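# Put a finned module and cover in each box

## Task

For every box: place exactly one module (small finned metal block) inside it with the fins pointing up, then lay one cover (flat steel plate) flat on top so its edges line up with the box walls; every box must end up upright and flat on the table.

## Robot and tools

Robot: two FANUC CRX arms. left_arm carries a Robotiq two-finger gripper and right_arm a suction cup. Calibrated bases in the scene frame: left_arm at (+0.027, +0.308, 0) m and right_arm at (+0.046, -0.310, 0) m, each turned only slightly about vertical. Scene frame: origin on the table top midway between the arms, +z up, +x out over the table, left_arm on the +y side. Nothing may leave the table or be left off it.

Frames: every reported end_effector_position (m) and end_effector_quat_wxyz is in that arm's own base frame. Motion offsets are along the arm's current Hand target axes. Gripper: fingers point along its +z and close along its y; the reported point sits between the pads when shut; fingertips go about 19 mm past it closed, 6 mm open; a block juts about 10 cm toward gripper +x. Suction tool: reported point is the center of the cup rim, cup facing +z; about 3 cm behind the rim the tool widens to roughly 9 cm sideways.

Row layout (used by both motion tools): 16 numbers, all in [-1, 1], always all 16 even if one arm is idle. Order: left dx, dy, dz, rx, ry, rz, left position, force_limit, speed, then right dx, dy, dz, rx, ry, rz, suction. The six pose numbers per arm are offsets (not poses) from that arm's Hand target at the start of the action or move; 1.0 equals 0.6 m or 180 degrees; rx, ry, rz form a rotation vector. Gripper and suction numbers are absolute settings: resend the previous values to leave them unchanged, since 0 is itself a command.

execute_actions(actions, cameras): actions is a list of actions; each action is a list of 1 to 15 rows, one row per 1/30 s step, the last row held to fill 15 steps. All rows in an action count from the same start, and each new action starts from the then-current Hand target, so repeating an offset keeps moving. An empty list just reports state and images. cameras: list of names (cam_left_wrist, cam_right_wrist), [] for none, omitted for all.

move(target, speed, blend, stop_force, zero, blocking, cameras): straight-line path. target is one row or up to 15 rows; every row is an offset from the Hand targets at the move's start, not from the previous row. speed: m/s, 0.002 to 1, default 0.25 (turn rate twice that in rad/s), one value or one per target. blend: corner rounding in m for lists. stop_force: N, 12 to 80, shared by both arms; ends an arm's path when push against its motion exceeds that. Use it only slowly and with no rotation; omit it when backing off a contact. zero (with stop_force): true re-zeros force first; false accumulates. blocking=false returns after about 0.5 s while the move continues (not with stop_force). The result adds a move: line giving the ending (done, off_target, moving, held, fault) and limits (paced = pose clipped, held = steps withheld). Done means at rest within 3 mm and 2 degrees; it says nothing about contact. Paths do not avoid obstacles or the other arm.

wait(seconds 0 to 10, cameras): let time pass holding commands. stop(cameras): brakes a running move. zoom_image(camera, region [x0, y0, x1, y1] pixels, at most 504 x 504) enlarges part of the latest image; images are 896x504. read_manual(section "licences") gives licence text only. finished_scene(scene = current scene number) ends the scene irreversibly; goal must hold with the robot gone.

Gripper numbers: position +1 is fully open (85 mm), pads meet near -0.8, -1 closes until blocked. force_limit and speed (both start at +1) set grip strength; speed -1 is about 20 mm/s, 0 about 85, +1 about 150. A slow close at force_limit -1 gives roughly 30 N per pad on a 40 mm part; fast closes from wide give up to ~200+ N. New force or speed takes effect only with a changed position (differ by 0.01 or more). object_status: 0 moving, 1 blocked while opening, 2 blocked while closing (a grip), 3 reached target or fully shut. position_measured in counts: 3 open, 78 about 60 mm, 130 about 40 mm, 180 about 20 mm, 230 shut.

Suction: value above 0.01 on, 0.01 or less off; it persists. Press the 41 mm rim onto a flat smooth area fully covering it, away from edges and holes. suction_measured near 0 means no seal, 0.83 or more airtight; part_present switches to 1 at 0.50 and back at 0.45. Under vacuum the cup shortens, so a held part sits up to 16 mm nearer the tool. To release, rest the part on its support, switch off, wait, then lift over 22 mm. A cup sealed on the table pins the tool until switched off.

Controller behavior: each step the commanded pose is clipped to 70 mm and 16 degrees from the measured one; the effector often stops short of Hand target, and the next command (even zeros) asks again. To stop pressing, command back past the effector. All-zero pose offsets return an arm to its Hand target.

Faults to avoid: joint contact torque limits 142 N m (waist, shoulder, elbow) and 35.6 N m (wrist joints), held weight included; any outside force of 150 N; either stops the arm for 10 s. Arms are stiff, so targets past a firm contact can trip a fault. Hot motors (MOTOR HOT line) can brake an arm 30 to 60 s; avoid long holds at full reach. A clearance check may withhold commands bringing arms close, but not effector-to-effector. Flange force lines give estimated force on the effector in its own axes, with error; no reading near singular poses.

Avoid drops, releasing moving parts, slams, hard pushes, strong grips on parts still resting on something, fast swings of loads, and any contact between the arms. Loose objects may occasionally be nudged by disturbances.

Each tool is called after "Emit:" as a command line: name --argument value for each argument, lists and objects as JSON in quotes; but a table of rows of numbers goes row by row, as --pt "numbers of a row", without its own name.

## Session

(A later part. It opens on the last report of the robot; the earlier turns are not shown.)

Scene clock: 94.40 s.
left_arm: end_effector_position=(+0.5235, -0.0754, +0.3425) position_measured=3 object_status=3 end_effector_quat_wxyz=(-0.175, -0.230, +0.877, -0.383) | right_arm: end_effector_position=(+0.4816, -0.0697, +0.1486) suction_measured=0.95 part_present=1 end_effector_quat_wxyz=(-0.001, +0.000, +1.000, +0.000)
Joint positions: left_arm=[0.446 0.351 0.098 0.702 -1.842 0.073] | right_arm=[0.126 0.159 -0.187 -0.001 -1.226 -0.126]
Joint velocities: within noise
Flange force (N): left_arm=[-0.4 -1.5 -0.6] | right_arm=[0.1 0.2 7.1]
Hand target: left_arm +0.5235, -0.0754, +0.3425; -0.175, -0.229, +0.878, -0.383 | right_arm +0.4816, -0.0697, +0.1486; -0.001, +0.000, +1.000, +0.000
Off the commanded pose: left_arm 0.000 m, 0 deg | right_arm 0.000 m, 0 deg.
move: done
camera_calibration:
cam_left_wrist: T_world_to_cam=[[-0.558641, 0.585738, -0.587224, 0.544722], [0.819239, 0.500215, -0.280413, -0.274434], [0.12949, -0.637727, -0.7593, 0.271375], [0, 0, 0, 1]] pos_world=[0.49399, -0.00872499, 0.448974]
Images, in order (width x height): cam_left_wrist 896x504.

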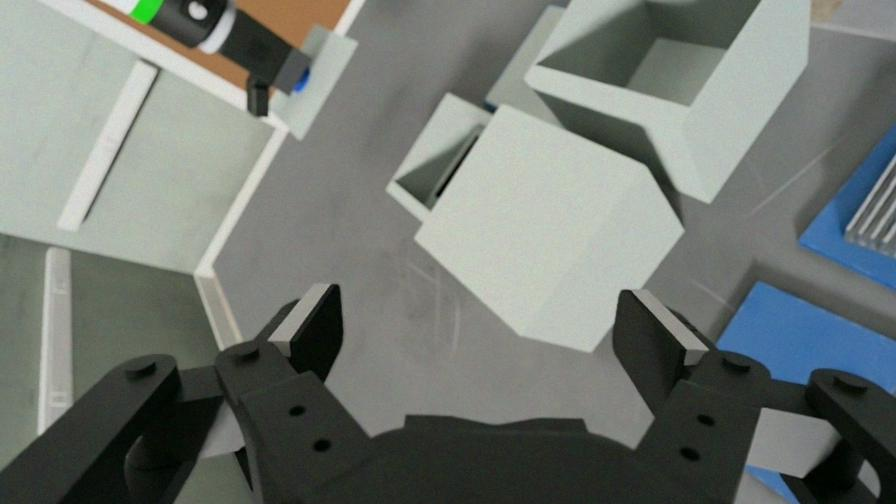

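Emit:
move --target '[0.112,-0.251,0.314,0,0,0,1,1,1,0,0,0,0,0,0,1]' --cameras '["cam_left_wrist"]'

Emit:
zoom_image --camera "cam_left_wrist" --region '[330, 100, 730, 500]'

Scene clock: 98.30 s.
left_arm: end_effector_position=(+0.5236, -0.3257, +0.3425) position_measured=3 object_status=3 end_effector_quat_wxyz=(-0.175, -0.230, +0.877, -0.383) | right_arm: end_effector_position=(+0.4816, -0.0697, +0.1486) suction_measured=0.95 part_present=1 end_effector_quat_wxyz=(-0.001, +0.000, +1.000, +0.000)
Joint positions: left_arm=[-0.01 0.311 0.016 0.857 -1.501 0.355] | right_arm=[0.126 0.159 -0.187 -0.001 -1.226 -0.126]
Joint velocities: within noise
Flange force (N): left_arm=[3.3 0.3 1.9] | right_arm=[-0.1 0.2 6.8]
Hand target: left_arm +0.5236, -0.3258, +0.3425; -0.175, -0.229, +0.878, -0.383 | right_arm +0.4816, -0.0697, +0.1486; -0.001, +0.000, +1.000, +0.000
Off the commanded pose: left_arm 0.000 m, 0 deg | right_arm 0.000 m, 0 deg.
move: done
camera_calibration:
cam_left_wrist: T_world_to_cam=[[-0.558538, 0.585758, -0.587302, 0.691436], [0.819325, 0.500047, -0.280465, -0.149324], [0.129394, -0.637841, -0.75922, 0.111657], [0, 0, 0, 1]] pos_world=[0.49409, -0.259126, 0.448974]
Images, in order (width x height): cam_left_wrist 896x504.

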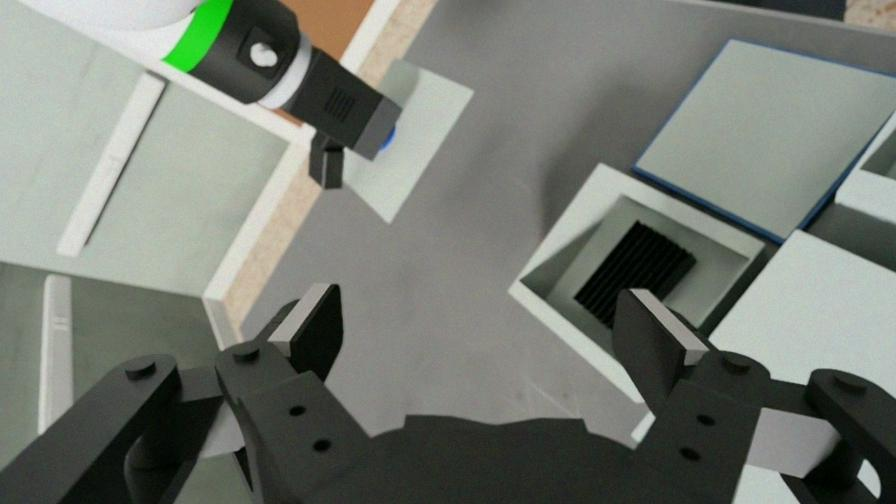

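Scaled by 1.260 from the camera's 896x504 image, which has a finer 1280x720 frame.

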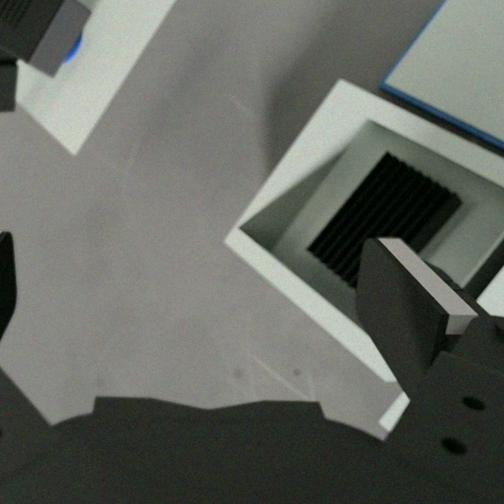

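Emit:
move --pt "-0.112 0.251 -0.314 0 0 0 1 1 1 0 0 0 0 0 0 1" --pt "-0.112 0.251 -0.314 0 0 0 1 1 1 0 0.433 0 0 0 0 1" --pt "-0.112 0.251 -0.314 0 0 0 1 1 1 0 0.433 0.12 0 0 0 1" --speed 0.15 --cameras '["cam_left_wrist"]'

Emit:
zoom_image --camera "cam_left_wrist" --region '[300, 0, 804, 400]'

Scene clock: 104.43 s.
left_arm: end_effector_position=(+0.5235, -0.0754, +0.3425) position_measured=3 object_status=3 end_effector_quat_wxyz=(-0.175, -0.229, +0.878, -0.383) | right_arm: end_effector_position=(+0.4814, +0.1902, +0.0767) suction_measured=0.95 part_present=1 end_effector_quat_wxyz=(-0.001, +0.000, +1.000, +0.000)
Joint positions: left_arm=[0.446 0.351 0.098 0.702 -1.842 0.073] | right_arm=[0.629 0.305 -0.19 -0.002 -1.077 -0.628]
Joint velocities: within noise
Flange force (N): left_arm=[-0.1 -1.9 -0.1] | right_arm=[0.5 0.1 7.1]
Hand target: left_arm +0.5235, -0.0754, +0.3425; -0.175, -0.229, +0.878, -0.383 | right_arm +0.4814, +0.1902, +0.0767; -0.001, +0.000, +1.000, +0.000
Off the commanded pose: left_arm 0.000 m, 0 deg | right_arm 0.000 m, 0 deg.
move: done
camera_calibration:
cam_left_wrist: T_world_to_cam=[[-0.558555, 0.585831, -0.587212, 0.544734], [0.819313, 0.500098, -0.280408, -0.274424], [0.129392, -0.637734, -0.759311, 0.271364], [0, 0, 0, 1]] pos_world=[0.49399, -0.00882528, 0.448974]
Images, in order (width x height): cam_left_wrist 896x504.

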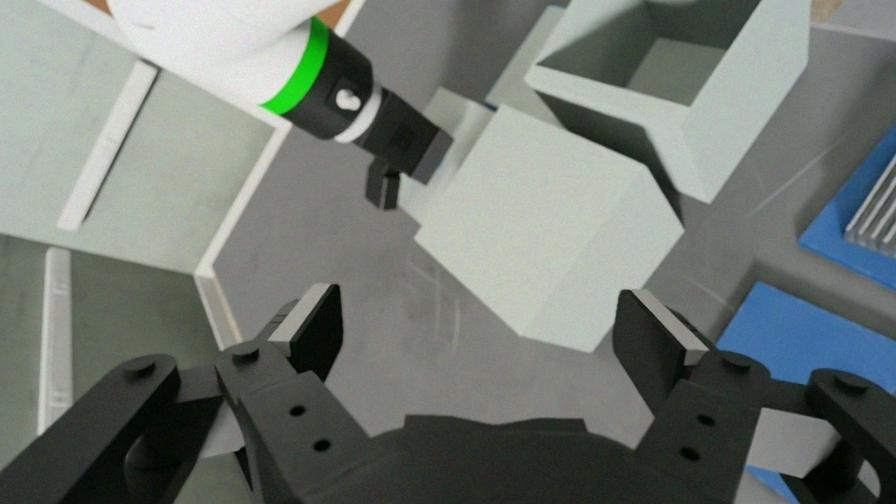

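Scaled by 1.000.

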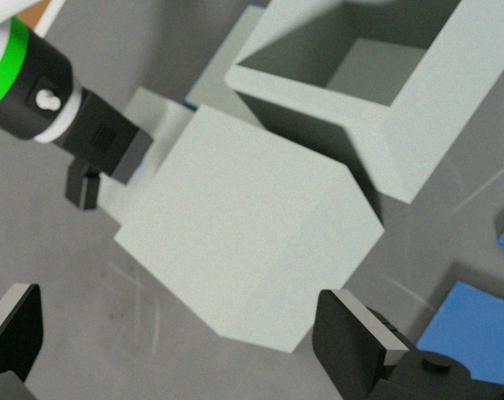

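Emit:
move --target '[0,0,0,0,0,0,1,1,1,0,0,0.042,0,0,0,1]' --stop_force 12 --speed 0.02 --cameras '[]'

Scene clock: 106.77 s.
left_arm: end_effector_position=(+0.5235, -0.0754, +0.3425) position_measured=3 object_status=3 end_effector_quat_wxyz=(-0.175, -0.229, +0.878, -0.383) | right_arm: end_effector_position=(+0.4815, +0.1902, +0.0603) suction_measured=0.95 part_present=1 end_effector_quat_wxyz=(-0.001, +0.000, +1.000, +0.000)
Joint positions: left_arm=[0.446 0.351 0.098 0.702 -1.842 0.073] | right_arm=[0.629 0.325 -0.207 -0.002 -1.04 -0.628]
Joint velocities: within noise
Flange force (N): left_arm=[-0.4 -2.3 -0.8] | right_arm=[11.2 -2.6 -33.4]
Hand target: left_arm +0.5235, -0.0754, +0.3425; -0.175, -0.229, +0.878, -0.383 | right_arm +0.4815, +0.1902, +0.0603; -0.001, +0.000, +1.000, +0.000 (not the last commanded pose)
Off the commanded pose: left_arm 0.000 m, 0 deg | right_arm 0.009 m, 0 deg.
move: contact (right_arm)
No camera images: "cameras" was empty.

Emit:
move --target '[0,0,0,0,0,0,1,1,1,0,0,-0.003,0,0,0,1]' --cameras '[]'

Emit:
execute_actions --actions '[[[0,0,0,0,0,0,1,1,1,0,0,0,0,0,0,0]],[[0,0,0,0,0,0,1,1,1,0,0,0,0,0,0,0]]]' --cameras '[]'

Emit:
move --target '[0,0,0,0,0,0,1,1,1,0,0,-0.2,0,0,0,0]' --cameras '["cam_right_wrist"]' --speed 0.12

Scene clock: 113.13 s.
left_arm: end_effector_position=(+0.5235, -0.0754, +0.3425) position_measured=3 object_status=3 end_effector_quat_wxyz=(-0.175, -0.229, +0.878, -0.383) | right_arm: end_effector_position=(+0.4815, +0.1902, +0.0621) suction_measured=0.95 part_present=1 end_effector_quat_wxyz=(-0.001, +0.000, +1.000, +0.000)
Joint positions: left_arm=[0.446 0.351 0.098 0.702 -1.842 0.073] | right_arm=[0.629 0.323 -0.205 -0.002 -1.044 -0.628]
Joint velocities: within noise
Flange force (N): left_arm=[-1.1 -2.6 -0.8] | right_arm=[0.3 0.4 7.0]
Hand target: left_arm +0.5235, -0.0754, +0.3425; -0.175, -0.229, +0.878, -0.383 | right_arm +0.4815, +0.1902, +0.0621; -0.001, +0.000, +1.000, +0.000
Off the commanded pose: left_arm 0.000 m, 0 deg | right_arm 0.000 m, 0 deg.
move: done
No camera images: "cameras" was empty.

Scene clock: 114.33 s.
left_arm: end_effector_position=(+0.5235, -0.0754, +0.3425) position_measured=3 object_status=3 end_effector_quat_wxyz=(-0.175, -0.229, +0.878, -0.383) | right_arm: end_effector_position=(+0.4815, +0.1902, +0.0621) suction_measured=0.00 part_present=0 end_effector_quat_wxyz=(-0.001, +0.000, +1.000, +0.000)
Joint positions: left_arm=[0.446 0.351 0.098 0.702 -1.842 0.073] | right_arm=[0.629 0.323 -0.205 -0.002 -1.044 -0.628]
Joint velocities: within noise
Flange force (N): left_arm=[0.0 -2.3 0.2] | right_arm=[1.0 -0.1 -9.4]
Flange force at the end of the 1st action (N): left_arm=[0.7 -1.6 0.3] | right_arm=[0.7 0.1 -9.2]
Hand target: left_arm +0.5235, -0.0754, +0.3425; -0.175, -0.229, +0.878, -0.383 | right_arm +0.4815, +0.1902, +0.0621; -0.001, +0.000, +1.000, +0.000
Off the commanded pose: left_arm 0.000 m, 0 deg | right_arm 0.000 m, 0 deg.
Step readings (end_effector_position of left_arm | right_arm; steps 1 to 15: 1st action; 16 to 30: 2nd action):
0: (+0.5235, -0.0754, +0.3425) | (+0.4815, +0.1902, +0.0621)
1: (+0.5235, -0.0754, +0.3425) | (+0.4815, +0.1902, +0.0621)
2: (+0.5235, -0.0754, +0.3425) | (+0.4815, +0.1902, +0.0621)
4: (+0.5235, -0.0754, +0.3425) | (+0.4815, +0.1903, +0.0622)
8: (+0.5235, -0.0754, +0.3425) | (+0.4816, +0.1903, +0.0622)
15: (+0.5235, -0.0754, +0.3425) | (+0.4815, +0.1902, +0.0621)
16: (+0.5235, -0.0754, +0.3425) | (+0.4815, +0.1902, +0.0621)
17: (+0.5235, -0.0754, +0.3425) | (+0.4815, +0.1902, +0.0621)
19: (+0.5235, -0.0754, +0.3425) | (+0.4815, +0.1902, +0.0621)
23: (+0.5235, -0.0754, +0.3425) | (+0.4815, +0.1902, +0.0621)
30: (+0.5235, -0.0754, +0.3425) | (+0.4815, +0.1902, +0.0621)
No camera images: "cameras" was empty.

Scene clock: 115.80 s.
left_arm: end_effector_position=(+0.5235, -0.0754, +0.3425) position_measured=3 object_status=3 end_effector_quat_wxyz=(-0.175, -0.229, +0.878, -0.383) | right_arm: end_effector_position=(+0.4816, +0.1901, +0.1820) suction_measured=0.00 part_present=0 end_effector_quat_wxyz=(-0.001, +0.000, +1.000, +0.000)
Joint positions: left_arm=[0.446 0.351 0.098 0.702 -1.842 0.073] | right_arm=[0.629 0.21 -0.045 -0.001 -1.316 -0.628]
Joint velocities: within noise
Flange force (N): left_arm=[1.0 -1.9 0.5] | right_arm=[0.5 0.3 4.1]
Hand target: left_arm +0.5235, -0.0754, +0.3425; -0.175, -0.229, +0.878, -0.383 | right_arm +0.4816, +0.1901, +0.1821; -0.001, +0.000, +1.000, +0.000
Off the commanded pose: left_arm 0.000 m, 0 deg | right_arm 0.000 m, 0 deg.
move: done
camera_calibration:
cam_right_wrist: T_world_to_cam=[[0.00110567, -0.999743, 0.0226497, 0.193847], [-0.8936, 0.00917886, 0.448771, 0.373419], [-0.448864, -0.0207359, -0.89336, 0.455445], [0, 0, 0, 1]] pos_world=[0.537906, 0.199814, 0.234906]
Images, in order (width x height): cam_right_wrist 896x504.

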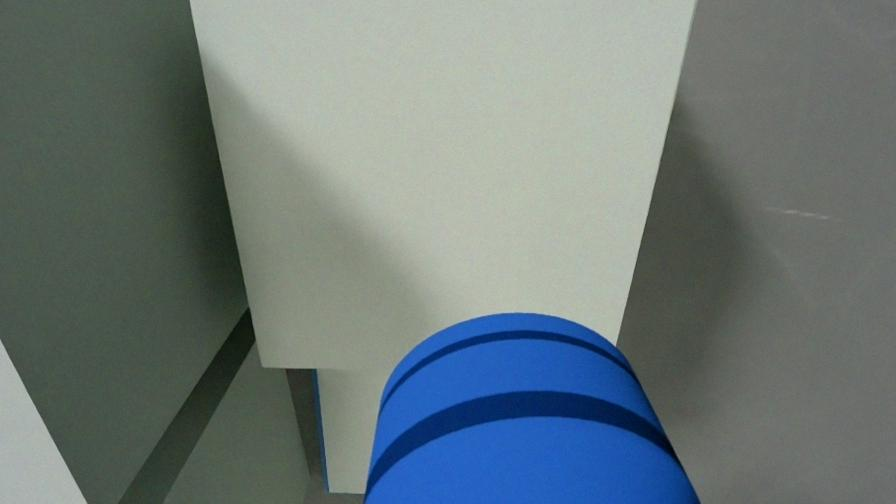

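Emit:
move --pt "0.2355 0.2565 0.0505 -0.2543 -0.1162 0.152 1 1 1 0 0 -0.113 0 0 0 0" --pt "0.2355 0.2565 0.0505 -0.2543 -0.1162 0.152 1 1 1 -0.019 0.3015 -0.113 0 0 0 0"

Scene clock: 124.17 s.
left_arm: end_effector_position=(+0.3191, -0.0437, +0.3001) position_measured=3 object_status=3 end_effector_quat_wxyz=(+0.000, -0.001, +1.000, +0.000) | right_arm: end_effector_position=(+0.4931, +0.3710, +0.2500) suction_measured=0.00 part_present=0 end_effector_quat_wxyz=(-0.001, +0.000, +1.000, +0.000)
Joint positions: left_arm=[0.279 -0.331 -0.239 0 -1.664 -0.278] | right_arm=[0.857 0.437 0.411 -0.001 -1.545 -0.856]
Joint velocities: within noise
Flange force (N): left_arm=[-0.6 -1.7 -0.9] | right_arm=[-2.7 2.1 3.1]
Hand target: left_arm +0.3191, -0.0437, +0.3001; +0.000, -0.001, +1.000, +0.000 | right_arm +0.4931, +0.3710, +0.2500; -0.001, +0.000, +1.000, +0.000
Off the commanded pose: left_arm 0.000 m, 0 deg | right_arm 0.000 m, 0 deg.
move: done
camera_calibration:
cam_left_wrist: T_world_to_cam=[[-0.0256259, 0.999607, -0.0113994, 0.0622934], [0.952749, 0.0278741, 0.302477, -0.372826], [0.302676, -0.00310954, -0.953089, 0.316455], [0, 0, 0, 1]] pos_world=[0.261022, -0.0508926, 0.415091]
cam_right_wrist: T_world_to_cam=[[0.00119285, -0.999744, 0.0226037, 0.373116], [-0.89364, 0.00907844, 0.448692, 0.351648], [-0.448782, -0.0207348, -0.893401, 0.524984], [0, 0, 0, 1]] pos_world=[0.549406, 0.380714, 0.302806]

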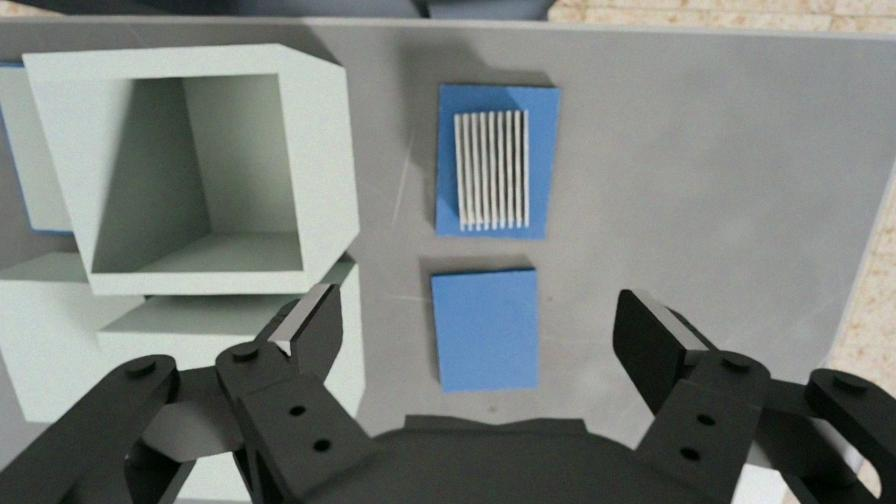

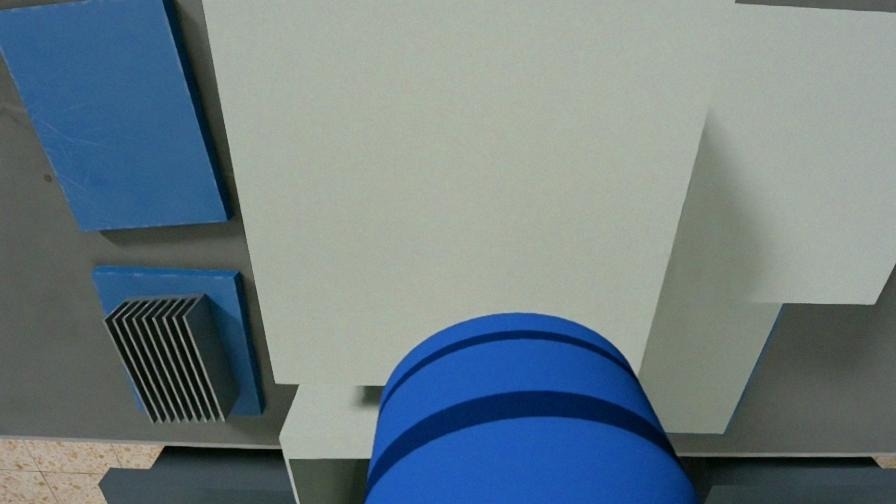

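Emit:
move --target '[0,0,0,0,0,0,1,1,1,0,0,0.22,0,0,0,1]' --stop_force 12 --speed 0.03 --cameras '[]'

Emit:
move --target '[0,0,0,0,0,0,1,1,1,0,0,-0.08,0,0,0,1]' --speed 0.05

Scene clock: 131.37 s.
left_arm: end_effector_position=(+0.3191, -0.0437, +0.3001) position_measured=3 object_status=3 end_effector_quat_wxyz=(+0.000, -0.001, +1.000, +0.000) | right_arm: end_effector_position=(+0.4930, +0.3711, +0.1363) suction_measured=0.95 part_present=1 end_effector_quat_wxyz=(+0.000, +0.000, +1.000, +0.000)
Joint positions: left_arm=[0.279 -0.331 -0.239 0 -1.664 -0.278] | right_arm=[0.857 0.481 0.205 -0.001 -1.295 -0.856]
Joint velocities: within noise
Flange force (N): left_arm=[-1.5 -2.4 -1.1] | right_arm=[9.5 -3.5 -34.3]
Hand target: left_arm +0.3191, -0.0437, +0.3001; +0.000, -0.001, +1.000, +0.000 | right_arm +0.4930, +0.3711, +0.1363; +0.000, +0.000, +1.000, +0.000 (not the last commanded pose)
Off the commanded pose: left_arm 0.000 m, 0 deg | right_arm 0.018 m, 0 deg.
move: contact (right_arm)
No camera images: "cameras" was empty.

Scene clock: 132.70 s.
left_arm: end_effector_position=(+0.3191, -0.0437, +0.3001) position_measured=3 object_status=3 end_effector_quat_wxyz=(+0.000, -0.001, +1.000, +0.000) | right_arm: end_effector_position=(+0.4931, +0.3710, +0.1843) suction_measured=0.95 part_present=1 end_effector_quat_wxyz=(+0.000, +0.000, +1.000, +0.000)
Joint positions: left_arm=[0.279 -0.331 -0.239 0 -1.664 -0.278] | right_arm=[0.857 0.454 0.281 -0.001 -1.398 -0.856]
Joint velocities: within noise
Flange force (N): left_arm=[-0.3 -1.6 -1.2] | right_arm=[-1.1 1.0 6.0]
Hand target: left_arm +0.3191, -0.0437, +0.3001; +0.000, -0.001, +1.000, +0.000 | right_arm +0.4930, +0.3711, +0.1843; +0.000, +0.000, +1.000, +0.000
Off the commanded pose: left_arm 0.000 m, 0 deg | right_arm 0.000 m, 0 deg.
move: done
camera_calibration:
cam_left_wrist: T_world_to_cam=[[-0.0256259, 0.999607, -0.0113994, 0.0622934], [0.952749, 0.0278741, 0.302477, -0.372826], [0.302676, -0.00310954, -0.953089, 0.316455], [0, 0, 0, 1]] pos_world=[0.261022, -0.0508926, 0.415091]
cam_right_wrist: T_world_to_cam=[[0.00126836, -0.99975, 0.0223352, 0.374624], [-0.893842, 0.00888127, 0.448294, 0.381273], [-0.448381, -0.0205328, -0.893607, 0.466083], [0, 0, 0, 1]] pos_world=[0.549306, 0.380714, 0.237205]

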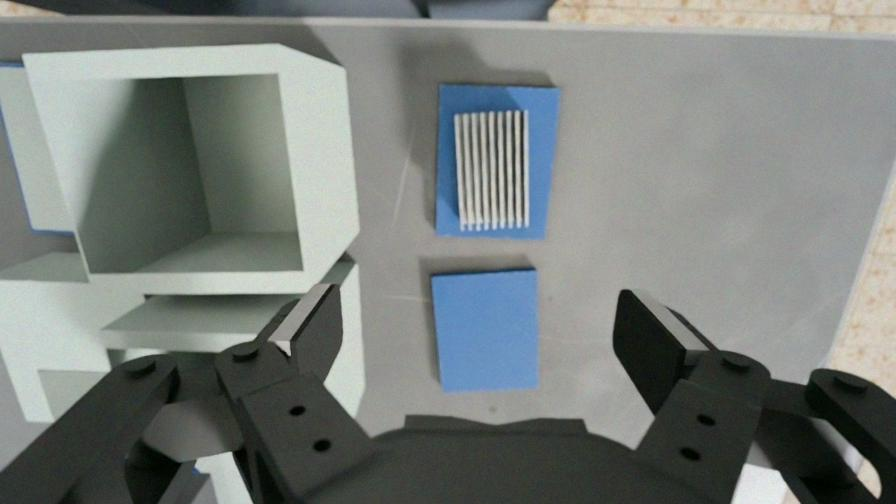

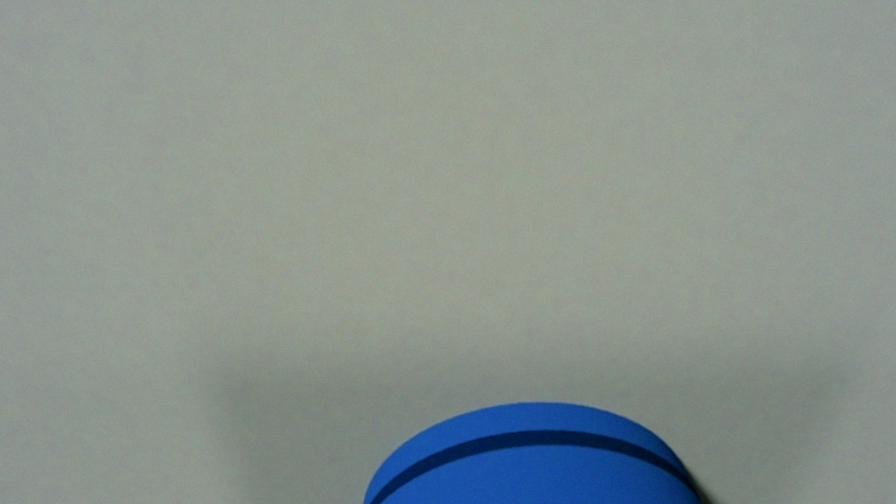

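Emit:
move --pt "0 0 0 0 0 0 1 1 1 0 0 -0.05 0 0 0 1" --pt "0 0 0 0 0 0 1 1 1 0 -0.667 -0.05 0 0 0 1" --pt "-0.195 -0.31 0 0 0 0 1 1 1 0 -0.667 -0.05 0 0 0 1" --speed 0.2 --cameras '["cam_left_wrist"]'

Emit:
zoom_image --camera "cam_left_wrist" --region '[200, 0, 700, 420]'

Scene clock: 138.40 s.
left_arm: end_effector_position=(+0.4363, -0.2295, +0.3000) position_measured=3 object_status=3 end_effector_quat_wxyz=(+0.000, -0.001, +1.000, +0.000) | right_arm: end_effector_position=(+0.4932, -0.0292, +0.2140) suction_measured=0.95 part_present=1 end_effector_quat_wxyz=(+0.000, +0.000, +1.000, +0.000)
Joint positions: left_arm=[-0.217 0.113 0.159 0 -1.618 0.218] | right_arm=[0.207 0.134 -0.058 -0.001 -1.379 -0.206]
Joint velocities: within noise
Flange force (N): left_arm=[1.2 -1.3 0.4] | right_arm=[0.0 0.4 7.0]
Hand target: left_arm +0.4363, -0.2295, +0.3000; +0.000, -0.001, +1.000, +0.000 | right_arm +0.4932, -0.0292, +0.2140; +0.000, +0.000, +1.000, +0.000
Off the commanded pose: left_arm 0.000 m, 0 deg | right_arm 0.000 m, 0 deg.
move: done
camera_calibration:
cam_left_wrist: T_world_to_cam=[[-0.0256267, 0.999607, -0.0114018, 0.251024], [0.95272, 0.0278759, 0.302567, -0.479305], [0.302766, -0.00310897, -0.95306, 0.280263], [0, 0, 0, 1]] pos_world=[0.378222, -0.236693, 0.414991]
Images, in order (width x height): cam_left_wrist 896x504.

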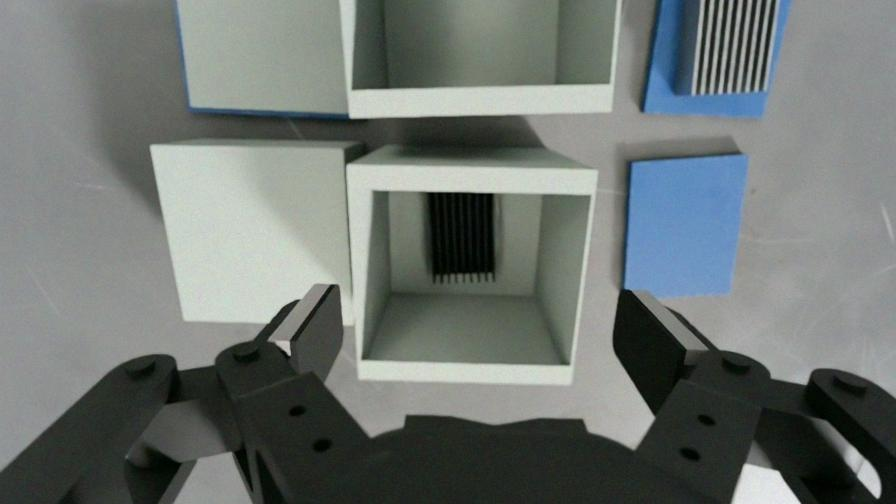

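Scaled by 1.008 from the camera's 896x504 image, which has a finer 1280x720 frame.

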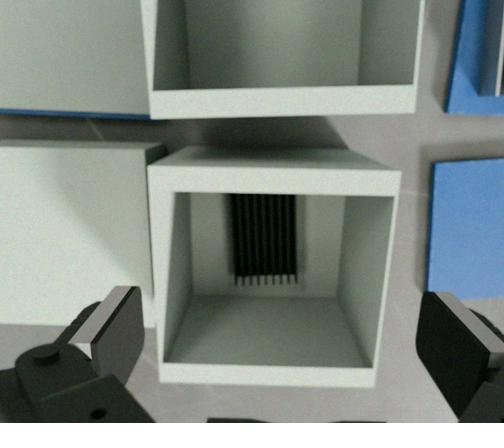

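Emit:
zoom_image --camera "cam_left_wrist" --region '[340, 150, 610, 390]'

Scaled by 1.867 from the camera's 896x504 image, which has a finer 1280x720 frame.

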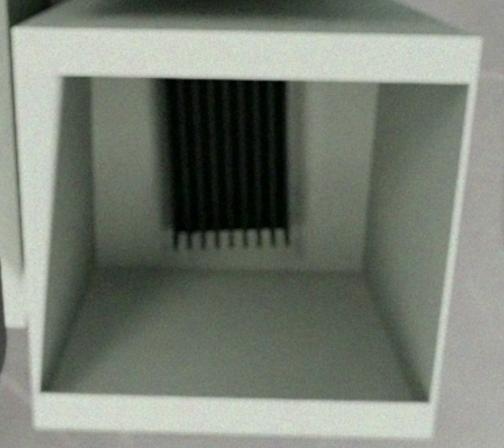

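Emit:
move --pt "0.195 0.31 0 0 0 0 1 1 1 0 0 0 0 0 0 1" --pt "0.195 0.31 0 0 0 0 1 1 1 0 0.667 0 0 0 0 1" --pt "0.195 0.31 0 0 0 0 1 1 1 0 0.667 0.1 0 0 0 1" --speed 0.2 --cameras '[]'

Emit:
move --target '[0,0,0,0,0,0,1,1,1,0,0,0.033,0,0,0,1]' --stop_force 12 --speed 0.02 --cameras '[]'

Scene clock: 147.67 s.
left_arm: end_effector_position=(+0.3191, -0.0437, +0.3001) position_measured=3 object_status=3 end_effector_quat_wxyz=(+0.000, -0.001, +1.000, +0.000) | right_arm: end_effector_position=(+0.4930, +0.3711, +0.1544) suction_measured=0.95 part_present=1 end_effector_quat_wxyz=(+0.000, +0.000, +1.000, +0.000)
Joint positions: left_arm=[0.279 -0.331 -0.239 0 -1.664 -0.278] | right_arm=[0.857 0.469 0.232 -0.001 -1.333 -0.856]
Joint velocities: within noise
Flange force (N): left_arm=[-0.5 -1.5 -1.4] | right_arm=[0.7 -0.2 7.5]
Hand target: left_arm +0.3191, -0.0437, +0.3001; +0.000, -0.001, +1.000, +0.000 | right_arm +0.4930, +0.3711, +0.1543; +0.000, +0.000, +1.000, +0.000
Off the commanded pose: left_arm 0.000 m, 0 deg | right_arm 0.000 m, 0 deg.
move: done
No camera images: "cameras" was empty.

Scene clock: 149.20 s.
left_arm: end_effector_position=(+0.3191, -0.0437, +0.3001) position_measured=3 object_status=3 end_effector_quat_wxyz=(+0.000, -0.001, +1.000, +0.000) | right_arm: end_effector_position=(+0.4930, +0.3712, +0.1366) suction_measured=0.95 part_present=1 end_effector_quat_wxyz=(+0.000, +0.000, +1.000, +0.001)
Joint positions: left_arm=[0.279 -0.331 -0.239 0 -1.664 -0.278] | right_arm=[0.857 0.48 0.205 -0.001 -1.295 -0.856]
Joint velocities: within noise
Flange force (N): left_arm=[-1.4 -2.4 -1.5] | right_arm=[7.9 -3.6 -24.8]
Hand target: left_arm +0.3191, -0.0437, +0.3001; +0.000, -0.001, +1.000, +0.000 | right_arm +0.4930, +0.3712, +0.1365; +0.000, +0.000, +1.000, +0.001 (not the last commanded pose)
Off the commanded pose: left_arm 0.000 m, 0 deg | right_arm 0.002 m, 0 deg.
move: contact (right_arm)
No camera images: "cameras" was empty.

Emit:
move --target '[0,0,0,0,0,0,1,1,1,0,0,-0.003,0,0,0,1]' --cameras '[]'

Emit:
execute_actions --actions '[[[0,0,0,0,0,0,1,1,1,0,0,0,0,0,0,0]],[[0,0,0,0,0,0,1,1,1,0,0,0,0,0,0,0]]]' --cameras '[]'

Emit:
move --target '[0,0,0,0,0,0,1,1,1,0,0,-0.2,0,0,0,0]' --speed 0.15

Emit:
zoom_image --camera "cam_left_wrist" --region '[400, 60, 600, 260]'

Emit:
zoom_image --camera "cam_left_wrist" --region '[0, 30, 380, 310]'

Scene clock: 151.33 s.
left_arm: end_effector_position=(+0.3191, -0.0437, +0.3001) position_measured=3 object_status=3 end_effector_quat_wxyz=(+0.000, -0.001, +1.000, +0.000) | right_arm: end_effector_position=(+0.4930, +0.3712, +0.1383) suction_measured=0.95 part_present=1 end_effector_quat_wxyz=(+0.000, +0.000, +1.000, +0.001)
Joint positions: left_arm=[0.279 -0.331 -0.239 0 -1.664 -0.278] | right_arm=[0.857 0.479 0.208 -0.001 -1.299 -0.856]
Joint velocities: within noise
Flange force (N): left_arm=[-0.2 -2.3 -1.0] | right_arm=[0.7 0.1 7.2]
Hand target: left_arm +0.3191, -0.0437, +0.3001; +0.000, -0.001, +1.000, +0.000 | right_arm +0.4930, +0.3712, +0.1383; +0.000, +0.000, +1.000, +0.001
Off the commanded pose: left_arm 0.000 m, 0 deg | right_arm 0.000 m, 0 deg.
move: done
No camera images: "cameras" was empty.

Scene clock: 152.53 s.
left_arm: end_effector_position=(+0.3191, -0.0437, +0.3001) position_measured=3 object_status=3 end_effector_quat_wxyz=(+0.000, -0.001, +1.000, +0.000) | right_arm: end_effector_position=(+0.4930, +0.3712, +0.1383) suction_measured=0.00 part_present=0 end_effector_quat_wxyz=(+0.000, +0.000, +1.000, +0.001)
Joint positions: left_arm=[0.279 -0.331 -0.239 0 -1.664 -0.278] | right_arm=[0.857 0.479 0.208 -0.001 -1.299 -0.856]
Joint velocities: within noise
Flange force (N): left_arm=[-0.6 -2.4 -1.0] | right_arm=[1.1 -0.4 -9.5]
Flange force at the end of the 1st action (N): left_arm=[-0.8 -2.5 -1.1] | right_arm=[-0.3 0.6 -9.7]
Hand target: left_arm +0.3191, -0.0437, +0.3001; +0.000, -0.001, +1.000, +0.000 | right_arm +0.4930, +0.3712, +0.1383; +0.000, +0.000, +1.000, +0.001
Off the commanded pose: left_arm 0.000 m, 0 deg | right_arm 0.000 m, 0 deg.
Step readings (end_effector_position of left_arm | right_arm; steps 1 to 15: 1st action; 16 to 30: 2nd action):
0: (+0.3191, -0.0437, +0.3001) | (+0.4930, +0.3712, +0.1383)
1: (+0.3191, -0.0437, +0.3001) | (+0.4930, +0.3712, +0.1383)
2: (+0.3191, -0.0437, +0.3001) | (+0.4930, +0.3712, +0.1383)
4: (+0.3191, -0.0437, +0.3001) | (+0.4931, +0.3712, +0.1386)
8: (+0.3191, -0.0437, +0.3001) | (+0.4931, +0.3712, +0.1386)
15: (+0.3191, -0.0437, +0.3001) | (+0.4931, +0.3712, +0.1384)
16: (+0.3191, -0.0437, +0.3001) | (+0.4931, +0.3712, +0.1384)
17: (+0.3191, -0.0437, +0.3001) | (+0.4930, +0.3712, +0.1384)
19: (+0.3191, -0.0437, +0.3001) | (+0.4930, +0.3712, +0.1384)
23: (+0.3191, -0.0437, +0.3001) | (+0.4930, +0.3712, +0.1383)
30: (+0.3191, -0.0437, +0.3001) | (+0.4930, +0.3712, +0.1383)
No camera images: "cameras" was empty.

Scene clock: 153.83 s.
left_arm: end_effector_position=(+0.3191, -0.0437, +0.3001) position_measured=3 object_status=3 end_effector_quat_wxyz=(+0.000, -0.001, +1.000, +0.000) | right_arm: end_effector_position=(+0.4931, +0.3710, +0.2583) suction_measured=0.00 part_present=0 end_effector_quat_wxyz=(+0.000, +0.000, +1.000, +0.001)
Joint positions: left_arm=[0.279 -0.331 -0.239 0 -1.664 -0.278] | right_arm=[0.857 0.436 0.429 -0.001 -1.563 -0.856]
Joint velocities: within noise
Flange force (N): left_arm=[-1.4 -2.1 -1.5] | right_arm=[0.8 -0.3 3.6]
Hand target: left_arm +0.3191, -0.0437, +0.3001; +0.000, -0.001, +1.000, +0.000 | right_arm +0.4931, +0.3710, +0.2583; +0.000, +0.000, +1.000, +0.001
Off the commanded pose: left_arm 0.000 m, 0 deg | right_arm 0.000 m, 0 deg.
move: done
camera_calibration:
cam_left_wrist: T_world_to_cam=[[-0.0256259, 0.999607, -0.0113994, 0.0622934], [0.952749, 0.0278741, 0.302477, -0.372826], [0.302676, -0.00310954, -0.953089, 0.316455], [0, 0, 0, 1]] pos_world=[0.261022, -0.0508926, 0.415091]
cam_right_wrist: T_world_to_cam=[[0.00112834, -0.999756, 0.0220687, 0.373133], [-0.893901, 0.00888423, 0.448176, 0.348257], [-0.448263, -0.020233, -0.893673, 0.532097], [0, 0, 0, 1]] pos_world=[0.549406, 0.380714, 0.311205]

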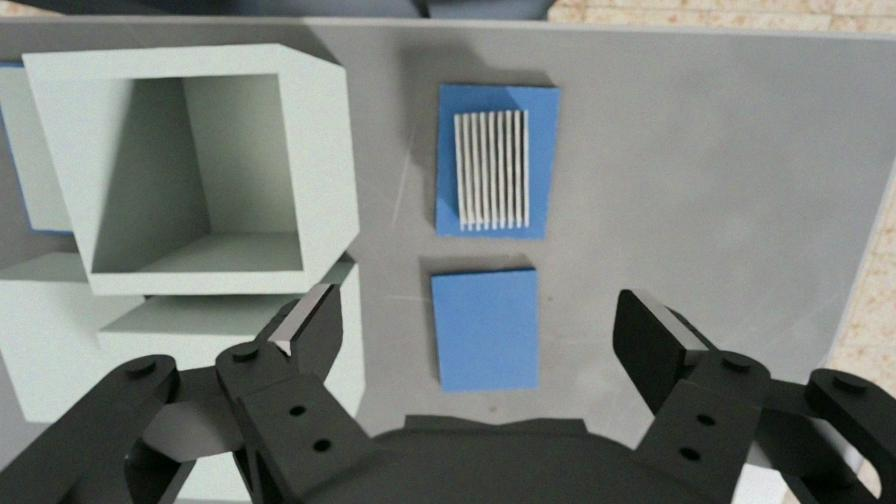

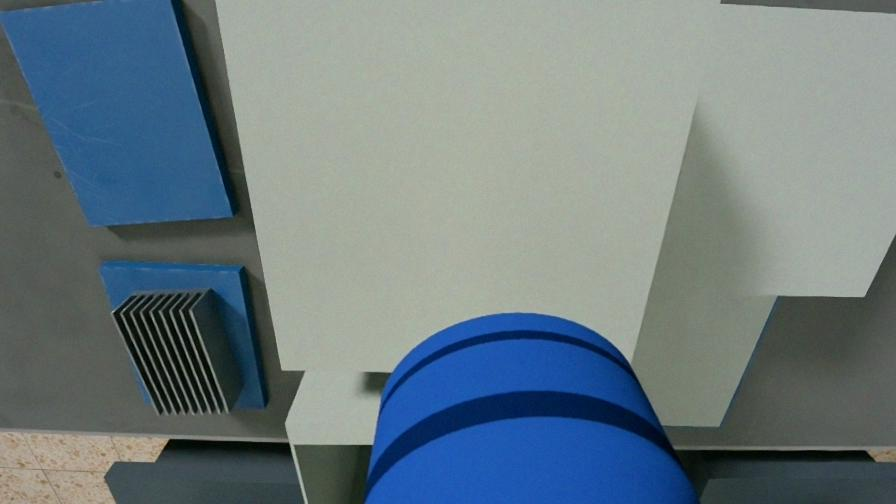

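Scaled by 2.520 from the camera's 896x504 image, which has a finer 1280x720 frame.

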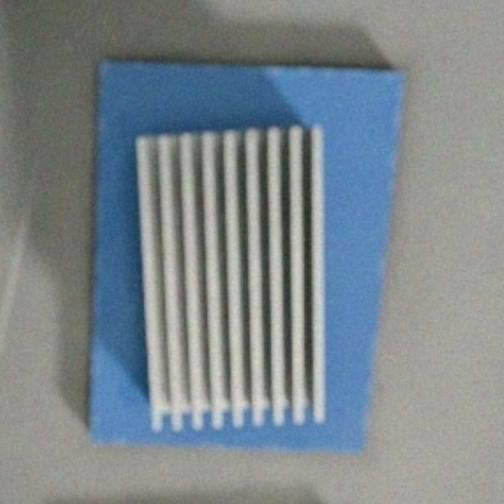

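Scaled by 1.326 from the camera's 896x504 image, which has a finer 1280x720 frame.

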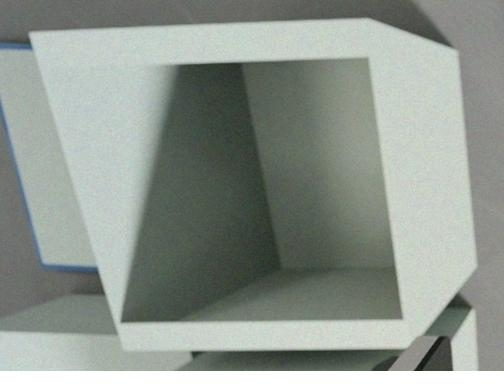

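Emit:
move --target '[0.0167,0.046,0.333,0,0,-0.026,1,1,1,0.315,-0.62,0,0,0,0,0]' --speed 0.2

Emit:
zoom_image --camera "cam_left_wrist" --region '[250, 0, 750, 504]'

Scene clock: 184.77 s.
left_arm: end_effector_position=(+0.3090, -0.0161, +0.1003) position_measured=3 object_status=3 end_effector_quat_wxyz=(+0.000, -0.041, +0.999, +0.000) | right_arm: end_effector_position=(+0.3043, -0.0010, +0.2580) suction_measured=0.00 part_present=0 end_effector_quat_wxyz=(+0.000, +0.000, +1.000, +0.001)
Joint positions: left_arm=[0.381 -0.287 -0.682 0 -1.176 -0.299] | right_arm=[0.437 -0.386 -0.413 -0.001 -1.544 -0.436]
Joint velocities: within noise
Flange force (N): left_arm=[-1.0 -2.6 -1.7] | right_arm=[-1.2 -0.4 4.1]
Hand target: left_arm +0.3090, -0.0161, +0.1003; +0.000, -0.041, +0.999, +0.000 | right_arm +0.3043, -0.0010, +0.2580; +0.000, +0.000, +1.000, +0.001
Off the commanded pose: left_arm 0.000 m, 0 deg | right_arm 0.000 m, 0 deg.
move: done
camera_calibration:
cam_left_wrist: T_world_to_cam=[[-0.107112, 0.994183, -0.011286, 0.057207], [0.947293, 0.105494, 0.302501, -0.30062], [0.301932, 0.0217102, -0.953082, 0.129797], [0, 0, 0, 1]] pos_world=[0.251713, -0.0279786, 0.215291]
cam_right_wrist: T_world_to_cam=[[0.00126298, -0.999755, 0.0221119, 0.0013816], [-0.893902, 0.00878319, 0.448176, 0.18284], [-0.44826, -0.0203319, -0.893672, 0.439625], [0, 0, 0, 1]] pos_world=[0.360506, 0.00871376, 0.310905]

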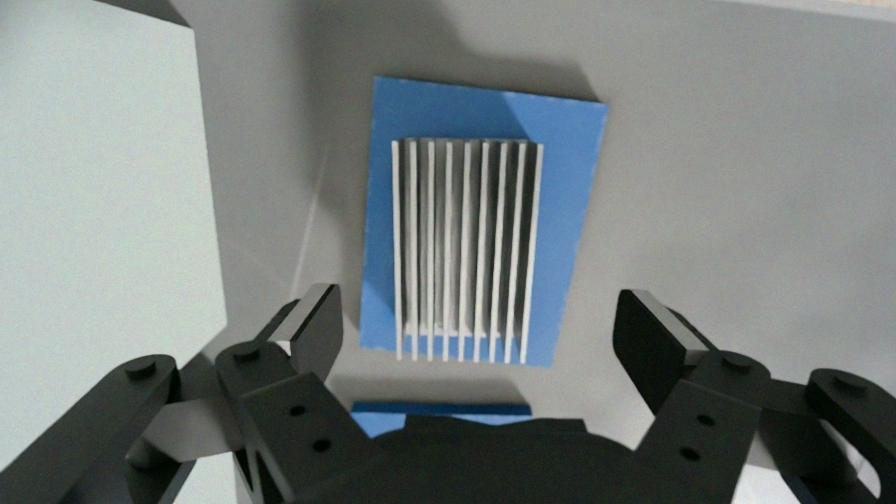

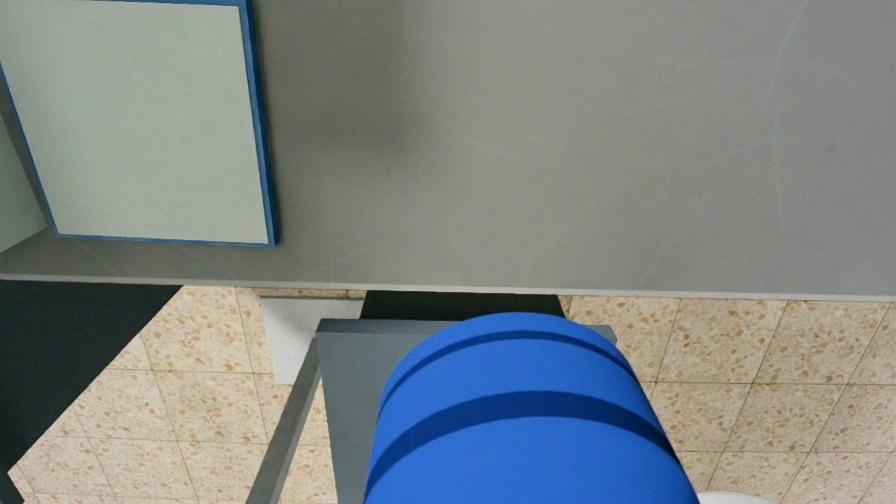

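Scaled by 1.000.

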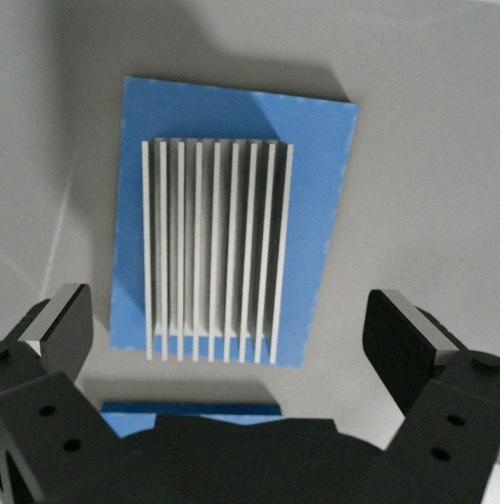

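Emit:
move --target '[-0.006,0,0.185,0,0,0,1,1,1,0,0,0,0,0,0,0]' --speed 0.025 --stop_force 12 --cameras '["cam_left_wrist"]'

Scene clock: 194.30 s.
left_arm: end_effector_position=(+0.3107, -0.0163, +0.0175) position_measured=3 object_status=3 end_effector_quat_wxyz=(-0.002, -0.041, +0.999, -0.001) | right_arm: end_effector_position=(+0.3043, -0.0010, +0.2580) suction_measured=0.00 part_present=0 end_effector_quat_wxyz=(+0.000, +0.000, +1.000, +0.001)
Joint positions: left_arm=[0.379 -0.141 -0.794 0 -0.922 -0.296] | right_arm=[0.437 -0.386 -0.413 -0.001 -1.544 -0.436]
Joint velocities: within noise
Flange force (N): left_arm=[-0.7 -1.8 -1.4] | right_arm=[-0.3 0.4 4.1]
Flange force when the fault began (N): left_arm=[38.8 26.8 -141.1]
Hand target: left_arm +0.3107, -0.0163, +0.0175; -0.002, -0.041, +0.999, -0.001 (not the last commanded pose) | right_arm +0.3043, -0.0010, +0.2580; +0.000, +0.000, +1.000, +0.001
Off the commanded pose: left_arm 0.028 m, 0 deg | right_arm 0.000 m, 0 deg.
FORCE FAULT: contact force on the left arm reached its limit, and that arm stopped. The contact can be on any part of that arm, not only on its tool. That arm's remaining commands of this call were not run. That arm is still stopped at the end of this call. That arm stays stopped for about 9 more seconds. Until then a move that you send moves the other arm only, and its call returns only when the move has ended. Once the stop has ended, the next robot result says so. If the stop ends while you think or write, that arm runs what you send next, counted from a new Hand target: where the arm stands when the stop ends. While its stop runs, that arm takes no new command, but its gripper still runs the gripper command that each later call begins with. Until it ends, the stop uses up actions while you think or wait. An arm that is not stopped still takes commands.
move: fault (left_arm; stop_force had ended the path)
camera_calibration:
cam_left_wrist: T_world_to_cam=[[-0.107244, 0.994154, -0.0125261, 0.0566989], [0.9483, 0.106067, 0.299127, -0.277439], [0.298707, 0.0202011, -0.954131, 0.0514415], [0, 0, 0, 1]] pos_world=[0.253811, -0.0279795, 0.132782]
Images, in order (width x height): cam_left_wrist 896x504.

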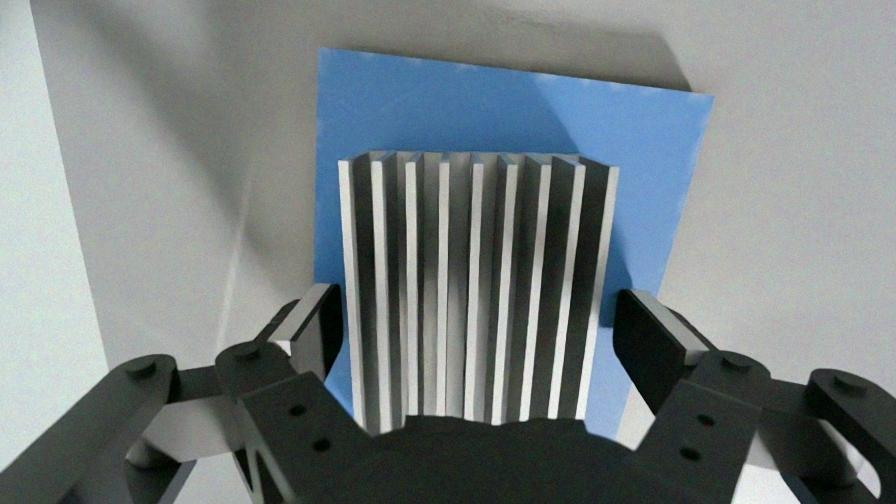

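Emit:
wait --seconds 6 --cameras '[]'

Scene clock: 203.53 s.
left_arm: end_effector_position=(+0.3107, -0.0163, +0.0175) position_measured=3 object_status=3 end_effector_quat_wxyz=(-0.002, -0.041, +0.999, -0.001) | right_arm: end_effector_position=(+0.3043, -0.0010, +0.2580) suction_measured=0.00 part_present=0 end_effector_quat_wxyz=(+0.000, +0.000, +1.000, +0.001)
Joint positions: left_arm=[0.379 -0.141 -0.794 0 -0.922 -0.296] | right_arm=[0.437 -0.386 -0.413 -0.001 -1.544 -0.436]
Joint velocities: within noise
Flange force (N): left_arm=[-1.2 -2.3 -2.6] | right_arm=[-0.8 0.4 4.0]
Hand target: left_arm +0.3107, -0.0163, +0.0175; -0.002, -0.041, +0.999, -0.001 (not the last commanded pose) | right_arm +0.3043, -0.0010, +0.2580; +0.000, +0.000, +1.000, +0.001
Off the commanded pose: left_arm 0.028 m, 0 deg | right_arm 0.000 m, 0 deg.
FORCE FAULT, CONTINUED: the left arm was still stopped when this call began, by the force fault that an earlier result reported. Since the last result the stop counts as 19 of the actions that you can send in this scene. That arm is still stopped at the end of this call. That arm stays stopped for about 1 more second. If the stop ends while you think or write, that arm runs what you send next, counted from a new Hand target: where the arm stands when the stop ends. While its stop runs, that arm takes no new command, but its gripper still runs the gripper command that each later call begins with.
wait: 6.00 s; at rest from the start
No camera images: "cameras" was empty.


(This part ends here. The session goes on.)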